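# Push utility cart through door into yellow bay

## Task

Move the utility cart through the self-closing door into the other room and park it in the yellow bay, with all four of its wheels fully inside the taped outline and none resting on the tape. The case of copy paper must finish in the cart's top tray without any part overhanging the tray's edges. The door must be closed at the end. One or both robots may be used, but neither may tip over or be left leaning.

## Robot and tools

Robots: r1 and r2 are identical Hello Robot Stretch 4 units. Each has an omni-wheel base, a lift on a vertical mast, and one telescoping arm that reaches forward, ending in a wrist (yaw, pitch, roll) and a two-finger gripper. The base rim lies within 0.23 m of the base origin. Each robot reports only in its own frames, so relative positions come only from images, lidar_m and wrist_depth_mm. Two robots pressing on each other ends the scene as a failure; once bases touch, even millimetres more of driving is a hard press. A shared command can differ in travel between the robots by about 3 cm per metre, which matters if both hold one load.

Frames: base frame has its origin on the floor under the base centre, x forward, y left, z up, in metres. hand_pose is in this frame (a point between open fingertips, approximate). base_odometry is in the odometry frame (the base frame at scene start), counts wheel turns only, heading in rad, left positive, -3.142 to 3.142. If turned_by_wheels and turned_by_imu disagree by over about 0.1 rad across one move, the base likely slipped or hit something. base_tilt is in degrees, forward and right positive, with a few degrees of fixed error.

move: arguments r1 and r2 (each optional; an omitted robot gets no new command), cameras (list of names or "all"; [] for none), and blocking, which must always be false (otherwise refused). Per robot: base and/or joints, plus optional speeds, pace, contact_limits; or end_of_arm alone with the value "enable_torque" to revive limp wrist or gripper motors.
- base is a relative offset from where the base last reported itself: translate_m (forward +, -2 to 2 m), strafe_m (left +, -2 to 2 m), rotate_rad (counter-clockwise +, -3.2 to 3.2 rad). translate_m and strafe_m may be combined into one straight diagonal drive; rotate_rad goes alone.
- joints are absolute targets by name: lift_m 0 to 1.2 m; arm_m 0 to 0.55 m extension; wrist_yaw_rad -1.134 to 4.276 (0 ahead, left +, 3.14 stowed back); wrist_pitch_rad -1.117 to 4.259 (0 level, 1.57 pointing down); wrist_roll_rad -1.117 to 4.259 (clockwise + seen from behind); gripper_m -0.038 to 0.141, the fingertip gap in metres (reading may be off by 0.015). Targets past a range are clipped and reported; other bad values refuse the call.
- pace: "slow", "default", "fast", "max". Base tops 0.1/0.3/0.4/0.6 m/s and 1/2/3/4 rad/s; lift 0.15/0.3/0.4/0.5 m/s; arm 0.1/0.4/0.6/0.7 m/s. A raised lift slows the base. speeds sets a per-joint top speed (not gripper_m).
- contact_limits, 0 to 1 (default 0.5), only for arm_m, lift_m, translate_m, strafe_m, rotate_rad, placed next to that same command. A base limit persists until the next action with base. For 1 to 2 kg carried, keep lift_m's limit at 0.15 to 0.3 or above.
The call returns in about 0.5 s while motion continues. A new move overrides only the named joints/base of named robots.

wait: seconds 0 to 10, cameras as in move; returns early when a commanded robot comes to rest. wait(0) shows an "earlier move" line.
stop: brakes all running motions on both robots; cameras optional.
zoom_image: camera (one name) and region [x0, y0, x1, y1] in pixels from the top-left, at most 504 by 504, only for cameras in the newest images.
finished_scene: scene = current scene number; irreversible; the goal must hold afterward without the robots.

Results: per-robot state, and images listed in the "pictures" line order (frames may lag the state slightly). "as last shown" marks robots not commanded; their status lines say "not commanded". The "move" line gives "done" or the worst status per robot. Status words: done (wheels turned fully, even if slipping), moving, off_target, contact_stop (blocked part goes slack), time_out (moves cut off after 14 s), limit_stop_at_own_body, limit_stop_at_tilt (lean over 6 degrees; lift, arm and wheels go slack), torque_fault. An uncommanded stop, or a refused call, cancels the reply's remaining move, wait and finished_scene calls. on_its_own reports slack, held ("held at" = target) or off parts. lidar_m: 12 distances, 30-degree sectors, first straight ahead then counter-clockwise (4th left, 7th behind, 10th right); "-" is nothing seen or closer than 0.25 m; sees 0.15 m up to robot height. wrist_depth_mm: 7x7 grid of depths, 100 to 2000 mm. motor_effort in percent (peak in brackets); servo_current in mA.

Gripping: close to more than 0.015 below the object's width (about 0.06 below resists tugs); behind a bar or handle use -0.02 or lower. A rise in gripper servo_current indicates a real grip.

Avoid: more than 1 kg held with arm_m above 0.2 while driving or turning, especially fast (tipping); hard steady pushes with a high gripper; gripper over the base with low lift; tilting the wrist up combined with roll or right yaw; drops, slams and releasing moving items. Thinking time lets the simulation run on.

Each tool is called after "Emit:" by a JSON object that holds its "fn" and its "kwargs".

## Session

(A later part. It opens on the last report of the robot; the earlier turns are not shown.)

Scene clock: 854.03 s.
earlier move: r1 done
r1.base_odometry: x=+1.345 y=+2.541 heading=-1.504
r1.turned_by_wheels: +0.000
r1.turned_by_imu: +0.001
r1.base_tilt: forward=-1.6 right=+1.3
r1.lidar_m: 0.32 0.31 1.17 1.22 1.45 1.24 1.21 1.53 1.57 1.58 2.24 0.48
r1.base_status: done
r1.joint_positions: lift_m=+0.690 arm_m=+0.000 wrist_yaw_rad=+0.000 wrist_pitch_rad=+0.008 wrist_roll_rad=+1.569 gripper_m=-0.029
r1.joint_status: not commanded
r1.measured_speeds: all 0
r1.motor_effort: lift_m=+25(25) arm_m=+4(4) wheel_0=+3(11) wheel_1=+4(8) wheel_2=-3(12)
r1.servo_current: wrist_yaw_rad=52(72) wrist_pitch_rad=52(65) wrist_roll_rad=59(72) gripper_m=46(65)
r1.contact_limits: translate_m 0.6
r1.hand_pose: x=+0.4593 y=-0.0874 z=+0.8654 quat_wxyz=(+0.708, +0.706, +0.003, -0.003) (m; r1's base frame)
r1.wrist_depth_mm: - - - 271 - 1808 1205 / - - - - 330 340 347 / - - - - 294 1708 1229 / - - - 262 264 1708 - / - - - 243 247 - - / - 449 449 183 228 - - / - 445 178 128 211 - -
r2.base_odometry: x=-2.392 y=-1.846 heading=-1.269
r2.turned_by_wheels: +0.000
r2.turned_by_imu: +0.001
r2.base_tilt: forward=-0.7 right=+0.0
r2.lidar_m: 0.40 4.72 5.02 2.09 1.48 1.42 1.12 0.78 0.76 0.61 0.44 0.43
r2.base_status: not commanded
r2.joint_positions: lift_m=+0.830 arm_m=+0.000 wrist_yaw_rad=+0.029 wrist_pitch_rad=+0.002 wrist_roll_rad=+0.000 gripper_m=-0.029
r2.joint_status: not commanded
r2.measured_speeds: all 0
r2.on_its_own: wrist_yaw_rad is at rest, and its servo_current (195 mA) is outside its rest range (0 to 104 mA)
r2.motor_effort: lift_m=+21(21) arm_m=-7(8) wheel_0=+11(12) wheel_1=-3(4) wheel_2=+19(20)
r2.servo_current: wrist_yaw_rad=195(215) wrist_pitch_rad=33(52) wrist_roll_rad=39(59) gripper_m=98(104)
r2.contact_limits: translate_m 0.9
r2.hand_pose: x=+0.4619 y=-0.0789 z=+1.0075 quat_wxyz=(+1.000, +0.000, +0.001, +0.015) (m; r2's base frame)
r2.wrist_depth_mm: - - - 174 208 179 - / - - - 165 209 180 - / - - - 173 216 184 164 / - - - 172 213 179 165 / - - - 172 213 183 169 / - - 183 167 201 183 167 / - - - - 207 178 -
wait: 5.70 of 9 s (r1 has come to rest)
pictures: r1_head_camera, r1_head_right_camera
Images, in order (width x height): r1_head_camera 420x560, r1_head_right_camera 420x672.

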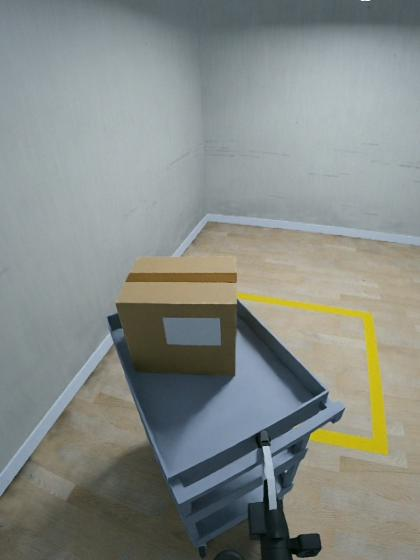

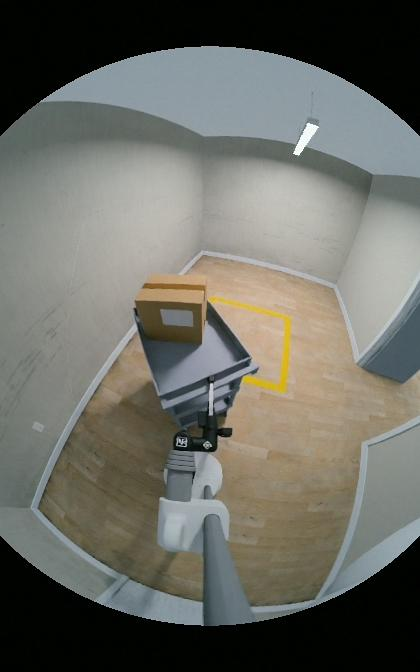

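Emit:
{"fn": "move", "kwargs": {"blocking": false, "r1": {"base":{"translate_m":-0.45,"strafe_m":-0.02},"pace":"slow","contact_limits":{"translate_m":0.6}}, "cameras": []}}

Emit:
{"fn": "wait", "kwargs": {"seconds": 9, "cameras": ["r1_head_right_camera"]}}

Emit:
{"fn": "move", "kwargs": {"blocking": false, "r1": {"base":{"translate_m":0.05,"strafe_m":0.35},"pace":"slow","contact_limits":{"translate_m":0.6}}, "cameras": []}}

Emit:
{"fn": "wait", "kwargs": {"seconds": 9, "cameras": ["r1_head_right_camera","r1_head_camera"]}}

Scene clock: 874.27 s.
move: r1 moving
r1.base_odometry: x=+1.343 y=+2.553 heading=-1.505
r1.turned_by_wheels: +0.000
r1.turned_by_imu: +0.000
r1.base_tilt: forward=-1.6 right=+1.3
r1.lidar_m: 0.31 0.31 1.20 1.21 1.45 1.22 1.23 1.54 1.57 1.57 2.26 0.45
r1.base_status: translate_m moving; strafe_m moving
r1.joint_positions: lift_m=+0.690 arm_m=+0.000 wrist_yaw_rad=+0.000 wrist_pitch_rad=+0.008 wrist_roll_rad=+1.569 gripper_m=-0.029
r1.joint_status: not commanded
r1.measured_speeds: translate_m=-0.048 strafe_m=-0.002 rotate_rad=+0.001 lift_m=+0.000 arm_m=+0.000 wrist_yaw_rad=+0.000 wrist_pitch_rad=+0.000 wrist_roll_rad=+0.000
r1.motor_effort: lift_m=+25(25) arm_m=+1(4) wheel_0=-3(7) wheel_1=-5(6) wheel_2=+7(9)
r1.servo_current: wrist_yaw_rad=65(65) wrist_pitch_rad=52(59) wrist_roll_rad=52(65) gripper_m=52(52)
r1.contact_limits: translate_m 0.6
r1.hand_pose: x=+0.4593 y=-0.0874 z=+0.8654 quat_wxyz=(+0.708, +0.706, +0.003, -0.003) (m; r1's base frame)
r1.wrist_depth_mm: - - - 271 - 1863 1205 / - - - - 327 338 340 / - - - - 293 1708 1281 / - - - 260 263 1661 - / - - 668 243 245 - - / - 452 452 183 227 - - / - 452 182 128 213 - -
r2.base_odometry: x=-2.392 y=-1.846 heading=-1.269
r2.turned_by_wheels: +0.000
r2.turned_by_imu: +0.000
r2.base_tilt: forward=-0.6 right=+0.0
r2.lidar_m: 0.39 4.74 5.02 2.06 1.50 1.44 1.11 0.79 0.76 0.62 0.44 0.41
r2.base_status: not commanded
r2.joint_positions: lift_m=+0.830 arm_m=+0.000 wrist_yaw_rad=+0.029 wrist_pitch_rad=+0.002 wrist_roll_rad=+0.000 gripper_m=-0.029
r2.joint_status: not commanded
r2.measured_speeds: all 0
r2.motor_effort: lift_m=+21(21) arm_m=-7(7) wheel_0=+11(11) wheel_1=-3(4) wheel_2=+19(20)
r2.servo_current: wrist_yaw_rad=189(208) wrist_pitch_rad=46(46) wrist_roll_rad=59(59) gripper_m=98(104)
r2.contact_limits: translate_m 0.9
r2.hand_pose: x=+0.4619 y=-0.0789 z=+1.0075 quat_wxyz=(+1.000, +0.000, +0.001, +0.015) (m; r2's base frame)
r2.wrist_depth_mm: - - - 175 208 179 - / - - - 165 209 180 - / - - - 172 216 185 164 / - - - 172 212 179 165 / - - - 172 213 183 169 / - - 183 167 202 184 167 / - - - - 207 178 -
pictures: none
No camera images: "cameras" was empty.

Scene clock: 879.57 s.
earlier move: r1 done
r1.base_odometry: x=+1.295 y=+2.988 heading=-1.504
r1.turned_by_wheels: +0.000
r1.turned_by_imu: +0.001
r1.base_tilt: forward=-1.6 right=+1.2
r1.lidar_m: 0.36 0.34 1.34 1.34 0.96 0.81 0.85 1.00 1.43 1.43 1.69 0.47
r1.base_status: done
r1.joint_positions: lift_m=+0.690 arm_m=+0.000 wrist_yaw_rad=+0.003 wrist_pitch_rad=+0.008 wrist_roll_rad=+1.569 gripper_m=-0.029
r1.joint_status: not commanded
r1.measured_speeds: all 0
r1.motor_effort: lift_m=+25(25) arm_m=-4(4) wheel_0=-1(9) wheel_1=-3(8) wheel_2=+5(11)
r1.servo_current: wrist_yaw_rad=52(72) wrist_pitch_rad=46(59) wrist_roll_rad=39(72) gripper_m=59(65)
r1.contact_limits: translate_m 0.6
r1.hand_pose: x=+0.4595 y=-0.0867 z=+0.8654 quat_wxyz=(+0.708, +0.706, +0.004, -0.002) (m; r1's base frame)
r1.wrist_depth_mm: - - - - 286 290 297 / - - - 264 267 1708 1182 / - - - 256 256 1661 - / - - 615 247 247 - - / - 462 466 180 238 - - / - 488 469 185 231 - - / - 492 178 136 222 - -
r2.base_odometry: x=-2.392 y=-1.846 heading=-1.269
r2.turned_by_wheels: +0.000
r2.turned_by_imu: +0.001
r2.base_tilt: forward=-0.6 right=+0.0
r2.lidar_m: 0.39 4.74 5.03 2.06 1.51 1.43 1.11 0.80 0.75 0.60 0.44 0.40
r2.base_status: not commanded
r2.joint_positions: lift_m=+0.830 arm_m=+0.000 wrist_yaw_rad=+0.029 wrist_pitch_rad=+0.002 wrist_roll_rad=+0.000 gripper_m=-0.029
r2.joint_status: not commanded
r2.measured_speeds: all 0
r2.on_its_own: wrist_yaw_rad is at rest, and its servo_current (189 mA) is outside its rest range (0 to 104 mA)
r2.motor_effort: lift_m=+21(21) arm_m=-7(8) wheel_0=+11(12) wheel_1=-4(4) wheel_2=+19(20)
r2.servo_current: wrist_yaw_rad=189(215) wrist_pitch_rad=39(46) wrist_roll_rad=46(59) gripper_m=91(104)
r2.contact_limits: translate_m 0.9
r2.hand_pose: x=+0.4619 y=-0.0789 z=+1.0075 quat_wxyz=(+1.000, +0.000, +0.001, +0.015) (m; r2's base frame)
r2.wrist_depth_mm: - - - 174 208 178 - / - - - 165 209 180 - / - - - 172 216 185 164 / - - - 172 213 179 165 / - - - 173 213 183 169 / - - 183 167 202 185 167 / - - - - 206 177 -
wait: 5.30 of 9 s (r1 has come to rest)
pictures: r1_head_right_camera
Images, in order (width x height): r1_head_right_camera 420x672.

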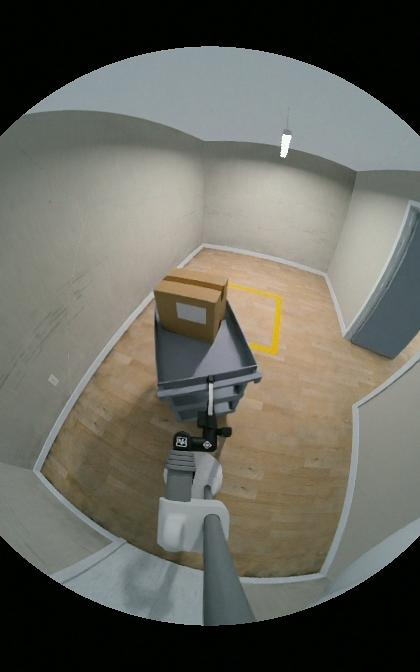

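Scene clock: 880.07 s.
move: r1 moving
r1.base_odometry: x=+1.308 y=+2.987 heading=-1.504
r1.turned_by_wheels: +0.000
r1.turned_by_imu: +0.000
r1.base_tilt: forward=-1.6 right=+1.2
r1.lidar_m: 0.33 0.34 1.31 1.34 0.99 0.81 0.81 0.97 1.44 1.43 1.70 0.44
r1.base_status: translate_m moving; strafe_m moving
r1.joint_positions: lift_m=+0.690 arm_m=+0.000 wrist_yaw_rad=+0.003 wrist_pitch_rad=+0.008 wrist_roll_rad=+1.569 gripper_m=-0.029
r1.joint_status: not commanded
r1.measured_speeds: translate_m=+0.009 strafe_m=+0.052 rotate_rad=-0.003 lift_m=+0.000 arm_m=+0.000 wrist_yaw_rad=+0.000 wrist_pitch_rad=+0.000 wrist_roll_rad=+0.000
r1.motor_effort: lift_m=+25(25) arm_m=-3(4) wheel_0=-6(7) wheel_1=+6(9) wheel_2=-1(5)
r1.servo_current: wrist_yaw_rad=26(72) wrist_pitch_rad=46(59) wrist_roll_rad=39(59) gripper_m=59(59)
r1.contact_limits: translate_m 0.6
r1.hand_pose: x=+0.4595 y=-0.0867 z=+0.8654 quat_wxyz=(+0.708, +0.706, +0.004, -0.002) (m; r1's base frame)
r1.wrist_depth_mm: - - - - 293 297 297 / - - - - 273 1756 1229 / - - - 264 259 1863 - / - - 647 249 250 - - / - 466 466 181 240 - - / - 480 466 186 182 - - / - 496 181 155 220 - -
r2.base_odometry: x=-2.392 y=-1.846 heading=-1.269
r2.turned_by_wheels: +0.000
r2.turned_by_imu: +0.000
r2.base_tilt: forward=-0.6 right=+0.0
r2.lidar_m: 0.40 4.77 5.03 2.07 1.48 1.43 1.12 0.81 0.75 0.60 0.42 0.42
r2.base_status: not commanded
r2.joint_positions: lift_m=+0.830 arm_m=+0.000 wrist_yaw_rad=+0.029 wrist_pitch_rad=+0.002 wrist_roll_rad=+0.000 gripper_m=-0.029
r2.joint_status: not commanded
r2.measured_speeds: all 0
r2.motor_effort: lift_m=+21(21) arm_m=-7(8) wheel_0=+11(11) wheel_1=-3(4) wheel_2=+19(20)
r2.servo_current: wrist_yaw_rad=195(202) wrist_pitch_rad=39(46) wrist_roll_rad=39(59) gripper_m=98(98)
r2.contact_limits: translate_m 0.9
r2.hand_pose: x=+0.4619 y=-0.0789 z=+1.0075 quat_wxyz=(+1.000, +0.000, +0.001, +0.015) (m; r2's base frame)
r2.wrist_depth_mm: - - - 174 208 178 - / - - - 165 209 180 - / - - - 172 216 185 164 / - - - 172 213 179 165 / - - - 172 213 183 168 / - - 183 167 202 184 167 / - - - - 207 177 -
pictures: none
No camera images: "cameras" was empty.

Scene clock: 884.30 s.
earlier move: r1 done
r1.base_odometry: x=+1.647 y=+2.962 heading=-1.505
r1.turned_by_wheels: +0.000
r1.turned_by_imu: +0.000
r1.base_tilt: forward=-1.6 right=+1.3
r1.lidar_m: 0.42 1.17 1.00 1.01 0.93 0.78 0.76 0.93 1.78 1.79 2.71 0.39
r1.base_status: done
r1.joint_positions: lift_m=+0.690 arm_m=+0.000 wrist_yaw_rad=-0.004 wrist_pitch_rad=+0.008 wrist_roll_rad=+1.569 gripper_m=-0.029
r1.joint_status: not commanded
r1.measured_speeds: all 0
r1.motor_effort: lift_m=+25(25) arm_m=+4(4) wheel_0=-6(12) wheel_1=+2(9) wheel_2=-5(8)
r1.servo_current: wrist_yaw_rad=52(72) wrist_pitch_rad=52(65) wrist_roll_rad=59(72) gripper_m=52(65)
r1.contact_limits: translate_m 0.6
r1.hand_pose: x=+0.4589 y=-0.0886 z=+0.8654 quat_wxyz=(+0.708, +0.706, +0.001, -0.004) (m; r1's base frame)
r1.wrist_depth_mm: - - - - 201 - - / - 569 512 147 207 - - / - 436 436 153 212 - - / - 496 484 158 220 - - / - - 559 163 227 - - / - - 615 183 182 1708 - / - 132 156 136 242 - -
r2.base_odometry: x=-2.392 y=-1.846 heading=-1.269
r2.turned_by_wheels: +0.000
r2.turned_by_imu: +0.001
r2.base_tilt: forward=-0.6 right=+0.1
r2.lidar_m: 0.40 4.72 5.02 2.04 1.51 1.43 1.10 0.82 0.76 0.61 0.44 0.43
r2.base_status: not commanded
r2.joint_positions: lift_m=+0.830 arm_m=+0.000 wrist_yaw_rad=+0.029 wrist_pitch_rad=+0.002 wrist_roll_rad=+0.000 gripper_m=-0.029
r2.joint_status: not commanded
r2.measured_speeds: all 0
r2.on_its_own: wrist_yaw_rad is at rest, and its servo_current (189 mA) is outside its rest range (0 to 104 mA)
r2.motor_effort: lift_m=+21(21) arm_m=-7(8) wheel_0=+11(12) wheel_1=-3(4) wheel_2=+19(20)
r2.servo_current: wrist_yaw_rad=189(208) wrist_pitch_rad=46(52) wrist_roll_rad=52(65) gripper_m=98(104)
r2.contact_limits: translate_m 0.9
r2.hand_pose: x=+0.4619 y=-0.0789 z=+1.0075 quat_wxyz=(+1.000, +0.000, +0.001, +0.015) (m; r2's base frame)
r2.wrist_depth_mm: - - - 175 207 179 - / - - - 165 209 181 - / - - - 173 216 185 163 / - - - 172 213 179 165 / - - - 172 213 183 169 / - - 183 167 202 184 167 / - - - - 208 177 -
wait: 4.23 of 9 s (r1 has come to rest)
pictures: r1_head_camera, r1_head_right_camera
Images, in order (width x height): r1_head_camera 420x560, r1_head_right_camera 420x672.

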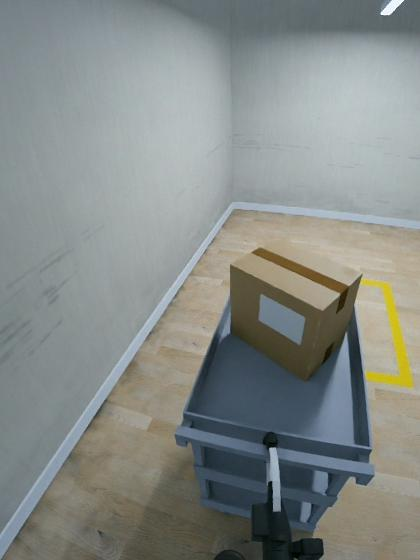

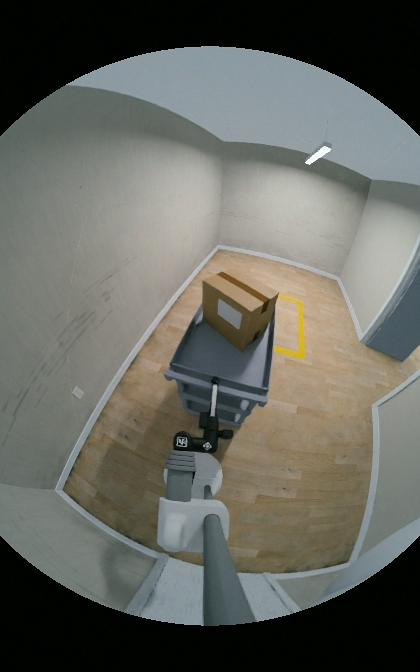

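Emit:
{"fn": "move", "kwargs": {"blocking": false, "r1": {"base":{"rotate_rad":-0.55},"pace":"slow","contact_limits":{"rotate_rad":0.6}}, "cameras": []}}

Emit:
{"fn": "wait", "kwargs": {"seconds": 9, "cameras": []}}

Emit:
{"fn": "move", "kwargs": {"blocking": false, "r1": {"base":{"translate_m":-0.04,"strafe_m":0.434},"pace":"slow","contact_limits":{"translate_m":0.6}}, "cameras": []}}

Emit:
{"fn": "wait", "kwargs": {"seconds": 9, "cameras": ["r1_head_right_camera","r1_head_camera"]}}

Scene clock: 895.43 s.
move: r1 moving
r1.base_odometry: x=+1.647 y=+2.962 heading=-1.629
r1.turned_by_wheels: -0.124
r1.turned_by_imu: -0.124
r1.base_tilt: forward=-1.6 right=+1.3
r1.lidar_m: 0.38 0.43 1.00 0.99 1.01 0.81 0.75 0.89 1.46 1.75 1.95 0.42
r1.base_status: rotate_rad moving
r1.joint_positions: lift_m=+0.690 arm_m=+0.000 wrist_yaw_rad=+0.005 wrist_pitch_rad=+0.008 wrist_roll_rad=+1.569 gripper_m=-0.029
r1.joint_status: not commanded
r1.measured_speeds: translate_m=+0.001 strafe_m=+0.000 rotate_rad=-0.484 lift_m=+0.000 arm_m=+0.001 wrist_yaw_rad=+0.013 wrist_pitch_rad=+0.000 wrist_roll_rad=+0.000
r1.motor_effort: lift_m=+25(25) arm_m=+3(4) wheel_0=+11(11) wheel_1=+6(7) wheel_2=+8(8)
r1.servo_current: wrist_yaw_rad=39(72) wrist_pitch_rad=46(59) wrist_roll_rad=46(52) gripper_m=52(59)
r1.contact_limits: rotate_rad 0.6
r1.hand_pose: x=+0.4597 y=-0.0860 z=+0.8654 quat_wxyz=(+0.708, +0.706, +0.005, -0.001) (m; r1's base frame)
r1.wrist_depth_mm: - - - 152 211 1576 - / - - 585 156 214 - - / - 477 459 159 219 - - / - 473 469 162 224 - - / - - 539 165 229 - - / - - 574 186 230 - - / - - 162 136 238 - -
r2.base_odometry: x=-2.392 y=-1.846 heading=-1.269
r2.turned_by_wheels: +0.000
r2.turned_by_imu: +0.000
r2.base_tilt: forward=-0.6 right=+0.0
r2.lidar_m: 0.40 4.69 5.05 2.04 1.51 1.44 1.09 0.78 0.76 0.61 0.46 0.42
r2.base_status: not commanded
r2.joint_positions: lift_m=+0.830 arm_m=+0.000 wrist_yaw_rad=+0.029 wrist_pitch_rad=+0.002 wrist_roll_rad=+0.000 gripper_m=-0.029
r2.joint_status: not commanded
r2.measured_speeds: all 0
r2.motor_effort: lift_m=+21(21) arm_m=-7(8) wheel_0=+11(11) wheel_1=-3(4) wheel_2=+19(20)
r2.servo_current: wrist_yaw_rad=195(208) wrist_pitch_rad=33(46) wrist_roll_rad=52(52) gripper_m=91(98)
r2.contact_limits: translate_m 0.9
r2.hand_pose: x=+0.4619 y=-0.0789 z=+1.0075 quat_wxyz=(+1.000, +0.000, +0.001, +0.015) (m; r2's base frame)
r2.wrist_depth_mm: - - - 174 208 178 - / - - - 166 209 180 - / - - - 172 215 184 164 / - - - 172 213 179 165 / - - - 172 213 183 169 / - - 183 167 201 183 167 / - - - - 207 177 -
pictures: none
No camera images: "cameras" was empty.

Scene clock: 897.00 s.
earlier move: r1 done
r1.base_odometry: x=+1.647 y=+2.962 heading=-2.055
r1.turned_by_wheels: -0.426
r1.turned_by_imu: -0.427
r1.base_tilt: forward=-1.6 right=+1.2
r1.lidar_m: 0.26 0.28 1.14 1.01 1.00 0.92 0.81 0.78 0.94 1.72 1.78 0.48
r1.base_status: done
r1.joint_positions: lift_m=+0.690 arm_m=+0.000 wrist_yaw_rad=+0.000 wrist_pitch_rad=+0.008 wrist_roll_rad=+1.569 gripper_m=-0.029
r1.joint_status: not commanded
r1.measured_speeds: all 0
r1.motor_effort: lift_m=+25(25) arm_m=+2(4) wheel_0=+2(11) wheel_1=+3(7) wheel_2=-1(13)
r1.servo_current: wrist_yaw_rad=59(72) wrist_pitch_rad=59(59) wrist_roll_rad=33(59) gripper_m=59(59)
r1.contact_limits: rotate_rad 0.6
r1.hand_pose: x=+0.4592 y=-0.0876 z=+0.8654 quat_wxyz=(+0.708, +0.706, +0.003, -0.003) (m; r1's base frame)
r1.wrist_depth_mm: - - - - - 1756 1205 / - - - 330 - 1661 1160 / - - - - 349 1537 430 / - - - - 293 1708 - / - - - 255 250 1921 - / - - 559 185 227 - - / - 424 178 127 204 - -
r2.base_odometry: x=-2.392 y=-1.846 heading=-1.269
r2.turned_by_wheels: +0.000
r2.turned_by_imu: +0.000
r2.base_tilt: forward=-0.6 right=+0.0
r2.lidar_m: 0.40 4.72 5.03 2.04 1.50 1.45 1.10 0.79 0.76 0.60 0.45 0.42
r2.base_status: not commanded
r2.joint_positions: lift_m=+0.830 arm_m=+0.000 wrist_yaw_rad=+0.029 wrist_pitch_rad=+0.002 wrist_roll_rad=+0.000 gripper_m=-0.029
r2.joint_status: not commanded
r2.measured_speeds: all 0
r2.on_its_own: wrist_yaw_rad is at rest, and its servo_current (195 mA) is outside its rest range (0 to 104 mA)
r2.motor_effort: lift_m=+21(21) arm_m=-7(8) wheel_0=+11(12) wheel_1=-3(4) wheel_2=+20(20)
r2.servo_current: wrist_yaw_rad=195(208) wrist_pitch_rad=46(52) wrist_roll_rad=39(59) gripper_m=98(104)
r2.contact_limits: translate_m 0.9
r2.hand_pose: x=+0.4619 y=-0.0789 z=+1.0075 quat_wxyz=(+1.000, +0.000, +0.001, +0.015) (m; r2's base frame)
r2.wrist_depth_mm: - - - 175 208 179 - / - - - 165 209 180 - / - - - 171 215 185 164 / - - - 172 213 179 164 / - - - 172 213 183 169 / - - 183 167 201 183 167 / - - - - 207 178 -
wait: 1.57 of 9 s (r1 has come to rest)
pictures: none
No camera images: "cameras" was empty.

Scene clock: 897.50 s.
move: r1 moving
r1.base_odometry: x=+1.660 y=+2.956 heading=-2.055
r1.turned_by_wheels: +0.000
r1.turned_by_imu: +0.000
r1.base_tilt: forward=-1.6 right=+1.3
r1.lidar_m: 0.27 0.29 1.14 0.94 0.98 0.96 0.80 0.79 0.95 1.69 1.78 0.50
r1.base_status: translate_m moving; strafe_m moving
r1.joint_positions: lift_m=+0.690 arm_m=+0.000 wrist_yaw_rad=+0.000 wrist_pitch_rad=+0.008 wrist_roll_rad=+1.569 gripper_m=-0.029
r1.joint_status: not commanded
r1.measured_speeds: translate_m=-0.005 strafe_m=+0.053 rotate_rad=+0.000 lift_m=+0.000 arm_m=+0.000 wrist_yaw_rad=+0.000 wrist_pitch_rad=+0.000 wrist_roll_rad=+0.000
r1.motor_effort: lift_m=+25(25) arm_m=+4(4) wheel_0=-10(10) wheel_1=+5(7) wheel_2=+1(3)
r1.servo_current: wrist_yaw_rad=46(72) wrist_pitch_rad=59(59) wrist_roll_rad=39(65) gripper_m=59(59)
r1.contact_limits: translate_m 0.6
r1.hand_pose: x=+0.4592 y=-0.0876 z=+0.8654 quat_wxyz=(+0.708, +0.706, +0.003, -0.003) (m; r1's base frame)
r1.wrist_depth_mm: - - - - - 1661 1205 / - - - 332 - 1618 1138 / - - - - 357 1499 430 / - - - - 290 1708 - / - - - 253 250 1863 - / - - 539 186 182 - - / - 427 181 126 202 - -
r2.base_odometry: x=-2.392 y=-1.846 heading=-1.269
r2.turned_by_wheels: +0.000
r2.turned_by_imu: +0.000
r2.base_tilt: forward=-0.7 right=+0.0
r2.lidar_m: 0.38 4.72 5.03 2.06 1.51 1.44 1.07 0.80 0.75 0.61 0.45 0.43
r2.base_status: not commanded
r2.joint_positions: lift_m=+0.830 arm_m=+0.000 wrist_yaw_rad=+0.029 wrist_pitch_rad=+0.002 wrist_roll_rad=+0.000 gripper_m=-0.029
r2.joint_status: not commanded
r2.measured_speeds: all 0
r2.motor_effort: lift_m=+21(21) arm_m=-7(8) wheel_0=+11(12) wheel_1=-3(4) wheel_2=+19(20)
r2.servo_current: wrist_yaw_rad=195(202) wrist_pitch_rad=39(46) wrist_roll_rad=52(52) gripper_m=91(98)
r2.contact_limits: translate_m 0.9
r2.hand_pose: x=+0.4619 y=-0.0789 z=+1.0075 quat_wxyz=(+1.000, +0.000, +0.001, +0.015) (m; r2's base frame)
r2.wrist_depth_mm: - - - 174 208 179 - / - - - 165 209 180 - / - - - 172 216 184 164 / - - - 172 213 179 165 / - - - 172 213 183 169 / - - 183 167 201 183 167 / - - - - 207 177 -
pictures: none
No camera images: "cameras" was empty.

Scene clock: 902.57 s.
earlier move: r1 done
r1.base_odometry: x=+2.050 y=+2.795 heading=-2.055
r1.turned_by_wheels: +0.000
r1.turned_by_imu: +0.000
r1.base_tilt: forward=-1.6 right=+1.3
r1.lidar_m: 0.38 0.40 0.67 0.57 0.55 0.68 0.86 0.89 1.00 1.85 2.19 0.43
r1.base_status: done
r1.joint_positions: lift_m=+0.690 arm_m=+0.000 wrist_yaw_rad=-0.005 wrist_pitch_rad=+0.008 wrist_roll_rad=+1.569 gripper_m=-0.029
r1.joint_status: not commanded
r1.measured_speeds: all 0
r1.motor_effort: lift_m=+25(25) arm_m=+4(4) wheel_0=-6(13) wheel_1=+2(8) wheel_2=+0(4)
r1.servo_current: wrist_yaw_rad=59(72) wrist_pitch_rad=52(65) wrist_roll_rad=46(72) gripper_m=52(59)
r1.contact_limits: translate_m 0.6
r1.hand_pose: x=+0.4588 y=-0.0888 z=+0.8654 quat_wxyz=(+0.708, +0.706, +0.001, -0.005) (m; r1's base frame)
r1.wrist_depth_mm: - - - 246 246 1576 1205 / - - - 243 243 1756 - / - - - 238 240 - - / - 500 466 236 236 - - / - 480 477 174 234 - - / - - 504 185 182 - - / - - 181 137 228 - -
r2.base_odometry: x=-2.392 y=-1.846 heading=-1.269
r2.turned_by_wheels: +0.000
r2.turned_by_imu: +0.001
r2.base_tilt: forward=-0.7 right=+0.0
r2.lidar_m: 0.39 4.68 5.03 2.05 1.50 1.43 1.09 0.81 0.75 0.60 0.42 0.43
r2.base_status: not commanded
r2.joint_positions: lift_m=+0.830 arm_m=+0.000 wrist_yaw_rad=+0.029 wrist_pitch_rad=+0.002 wrist_roll_rad=+0.000 gripper_m=-0.029
r2.joint_status: not commanded
r2.measured_speeds: all 0
r2.on_its_own: wrist_yaw_rad is at rest, and its servo_current (195 mA) is outside its rest range (0 to 104 mA)
r2.motor_effort: lift_m=+21(21) arm_m=-7(8) wheel_0=+11(12) wheel_1=-3(4) wheel_2=+19(20)
r2.servo_current: wrist_yaw_rad=195(215) wrist_pitch_rad=39(52) wrist_roll_rad=39(59) gripper_m=98(104)
r2.contact_limits: translate_m 0.9
r2.hand_pose: x=+0.4619 y=-0.0789 z=+1.0075 quat_wxyz=(+1.000, +0.000, +0.001, +0.015) (m; r2's base frame)
r2.wrist_depth_mm: - - - 174 208 179 - / - - - 165 210 180 - / - - - 173 216 185 164 / - - - 172 213 179 165 / - - - 172 213 183 169 / - - 183 167 202 184 167 / - - - - 207 177 -
wait: 5.07 of 9 s (r1 has come to rest)
pictures: r1_head_camera, r1_head_right_camera
Images, in order (width x height): r1_head_camera 420x560, r1_head_right_camera 420x672.

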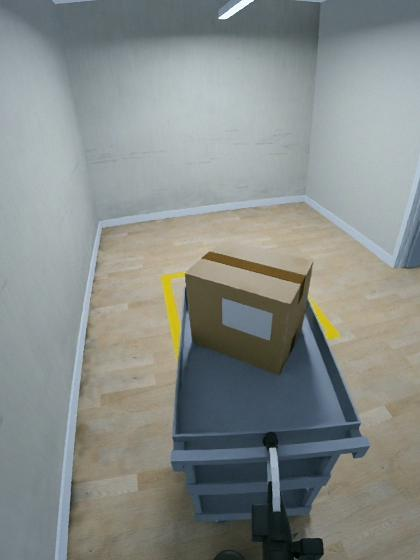

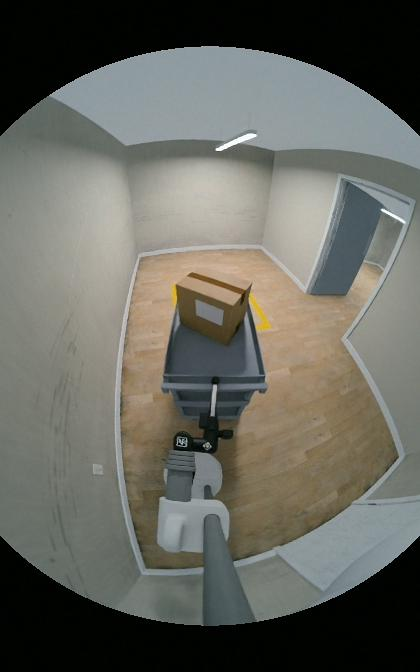

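Emit:
{"fn": "move", "kwargs": {"blocking": false, "r1": {"base":{"translate_m":0.35,"strafe_m":-0.03},"pace":"slow","contact_limits":{"translate_m":0.6}}, "cameras": []}}

Emit:
{"fn": "wait", "kwargs": {"seconds": 9, "cameras": ["r1_head_right_camera"]}}

Scene clock: 908.10 s.
move: r1 moving
r1.base_odometry: x=+2.044 y=+2.785 heading=-2.055
r1.turned_by_wheels: +0.000
r1.turned_by_imu: +0.000
r1.base_tilt: forward=-1.6 right=+1.3
r1.lidar_m: 0.36 0.41 0.68 0.56 0.56 0.68 0.89 0.88 1.02 1.85 2.18 0.42
r1.base_status: translate_m moving; strafe_m moving
r1.joint_positions: lift_m=+0.690 arm_m=+0.000 wrist_yaw_rad=-0.005 wrist_pitch_rad=+0.008 wrist_roll_rad=+1.569 gripper_m=-0.029
r1.joint_status: not commanded
r1.measured_speeds: translate_m=+0.049 strafe_m=-0.004 rotate_rad=+0.000 lift_m=+0.000 arm_m=+0.000 wrist_yaw_rad=+0.000 wrist_pitch_rad=+0.000 wrist_roll_rad=+0.000
r1.motor_effort: lift_m=+25(25) arm_m=+4(4) wheel_0=+7(7) wheel_1=+5(6) wheel_2=-10(12)
r1.servo_current: wrist_yaw_rad=52(59) wrist_pitch_rad=52(52) wrist_roll_rad=46(59) gripper_m=59(59)
r1.contact_limits: translate_m 0.6
r1.hand_pose: x=+0.4588 y=-0.0888 z=+0.8654 quat_wxyz=(+0.708, +0.706, +0.001, -0.005) (m; r1's base frame)
r1.wrist_depth_mm: - - - 248 248 1499 1205 / - - - 244 245 1618 1281 / - - - 239 240 - - / - 508 477 236 238 - - / - 477 473 174 235 - - / - - 496 183 182 - - / - - 181 138 228 - -
r2.base_odometry: x=-2.392 y=-1.846 heading=-1.269
r2.turned_by_wheels: +0.000
r2.turned_by_imu: +0.000
r2.base_tilt: forward=-0.7 right=+0.0
r2.lidar_m: 0.38 4.72 5.02 2.05 1.51 1.44 1.10 0.82 0.76 0.63 0.44 0.42
r2.base_status: not commanded
r2.joint_positions: lift_m=+0.830 arm_m=+0.000 wrist_yaw_rad=+0.029 wrist_pitch_rad=+0.002 wrist_roll_rad=+0.000 gripper_m=-0.029
r2.joint_status: not commanded
r2.measured_speeds: all 0
r2.motor_effort: lift_m=+21(21) arm_m=-7(8) wheel_0=+11(11) wheel_1=-4(4) wheel_2=+19(20)
r2.servo_current: wrist_yaw_rad=189(202) wrist_pitch_rad=39(46) wrist_roll_rad=39(52) gripper_m=98(98)
r2.contact_limits: translate_m 0.9
r2.hand_pose: x=+0.4619 y=-0.0789 z=+1.0075 quat_wxyz=(+1.000, +0.000, +0.001, +0.015) (m; r2's base frame)
r2.wrist_depth_mm: - - - 174 208 179 - / - - - 165 209 180 - / - - - 172 216 185 164 / - - - 172 213 179 165 / - - - 172 213 183 169 / - - 183 167 201 184 167 / - - - - 207 178 -
pictures: none
No camera images: "cameras" was empty.

Scene clock: 912.40 s.
earlier move: r1 done
r1.base_odometry: x=+1.861 y=+2.499 heading=-2.054
r1.turned_by_wheels: +0.000
r1.turned_by_imu: +0.001
r1.base_tilt: forward=-1.6 right=+1.3
r1.lidar_m: 0.32 0.30 0.82 0.68 0.67 0.78 1.20 1.20 1.44 2.08 2.09 0.47
r1.base_status: done
r1.joint_positions: lift_m=+0.690 arm_m=+0.000 wrist_yaw_rad=+0.001 wrist_pitch_rad=+0.008 wrist_roll_rad=+1.569 gripper_m=-0.029
r1.joint_status: not commanded
r1.measured_speeds: all 0
r1.motor_effort: lift_m=+25(25) arm_m=+4(4) wheel_0=+6(10) wheel_1=+2(7) wheel_2=-1(12)
r1.servo_current: wrist_yaw_rad=59(78) wrist_pitch_rad=52(65) wrist_roll_rad=52(72) gripper_m=59(65)
r1.contact_limits: translate_m 0.6
r1.hand_pose: x=+0.4594 y=-0.0871 z=+0.8654 quat_wxyz=(+0.708, +0.706, +0.003, -0.002) (m; r1's base frame)
r1.wrist_depth_mm: - - - 271 - 1756 1138 / - - - - 332 340 347 / - - - - 294 1708 1229 / - - - 260 262 1863 - / - - - 243 246 - - / - 449 449 183 229 - - / - 449 178 128 211 - -
r2.base_odometry: x=-2.392 y=-1.846 heading=-1.269
r2.turned_by_wheels: +0.000
r2.turned_by_imu: +0.001
r2.base_tilt: forward=-0.6 right=+0.1
r2.lidar_m: 0.41 4.72 5.02 2.06 1.52 1.43 1.10 0.80 0.76 0.61 0.43 0.42
r2.base_status: not commanded
r2.joint_positions: lift_m=+0.830 arm_m=+0.000 wrist_yaw_rad=+0.029 wrist_pitch_rad=+0.002 wrist_roll_rad=+0.000 gripper_m=-0.029
r2.joint_status: not commanded
r2.measured_speeds: all 0
r2.on_its_own: wrist_yaw_rad is at rest, and its servo_current (202 mA) is outside its rest range (0 to 104 mA)
r2.motor_effort: lift_m=+21(21) arm_m=-7(8) wheel_0=+11(12) wheel_1=-3(4) wheel_2=+19(20)
r2.servo_current: wrist_yaw_rad=202(215) wrist_pitch_rad=39(46) wrist_roll_rad=59(59) gripper_m=91(104)
r2.contact_limits: translate_m 0.9
r2.hand_pose: x=+0.4619 y=-0.0789 z=+1.0075 quat_wxyz=(+1.000, +0.000, +0.001, +0.015) (m; r2's base frame)
r2.wrist_depth_mm: - - - 174 208 178 - / - - - 165 208 180 - / - - - 173 216 185 164 / - - - 171 214 179 165 / - - - 171 214 183 168 / - - 183 167 200 184 167 / - - - - 207 178 -
wait: 4.30 of 9 s (r1 has come to rest)
pictures: r1_head_right_camera
Images, in order (width x height): r1_head_right_camera 420x672.

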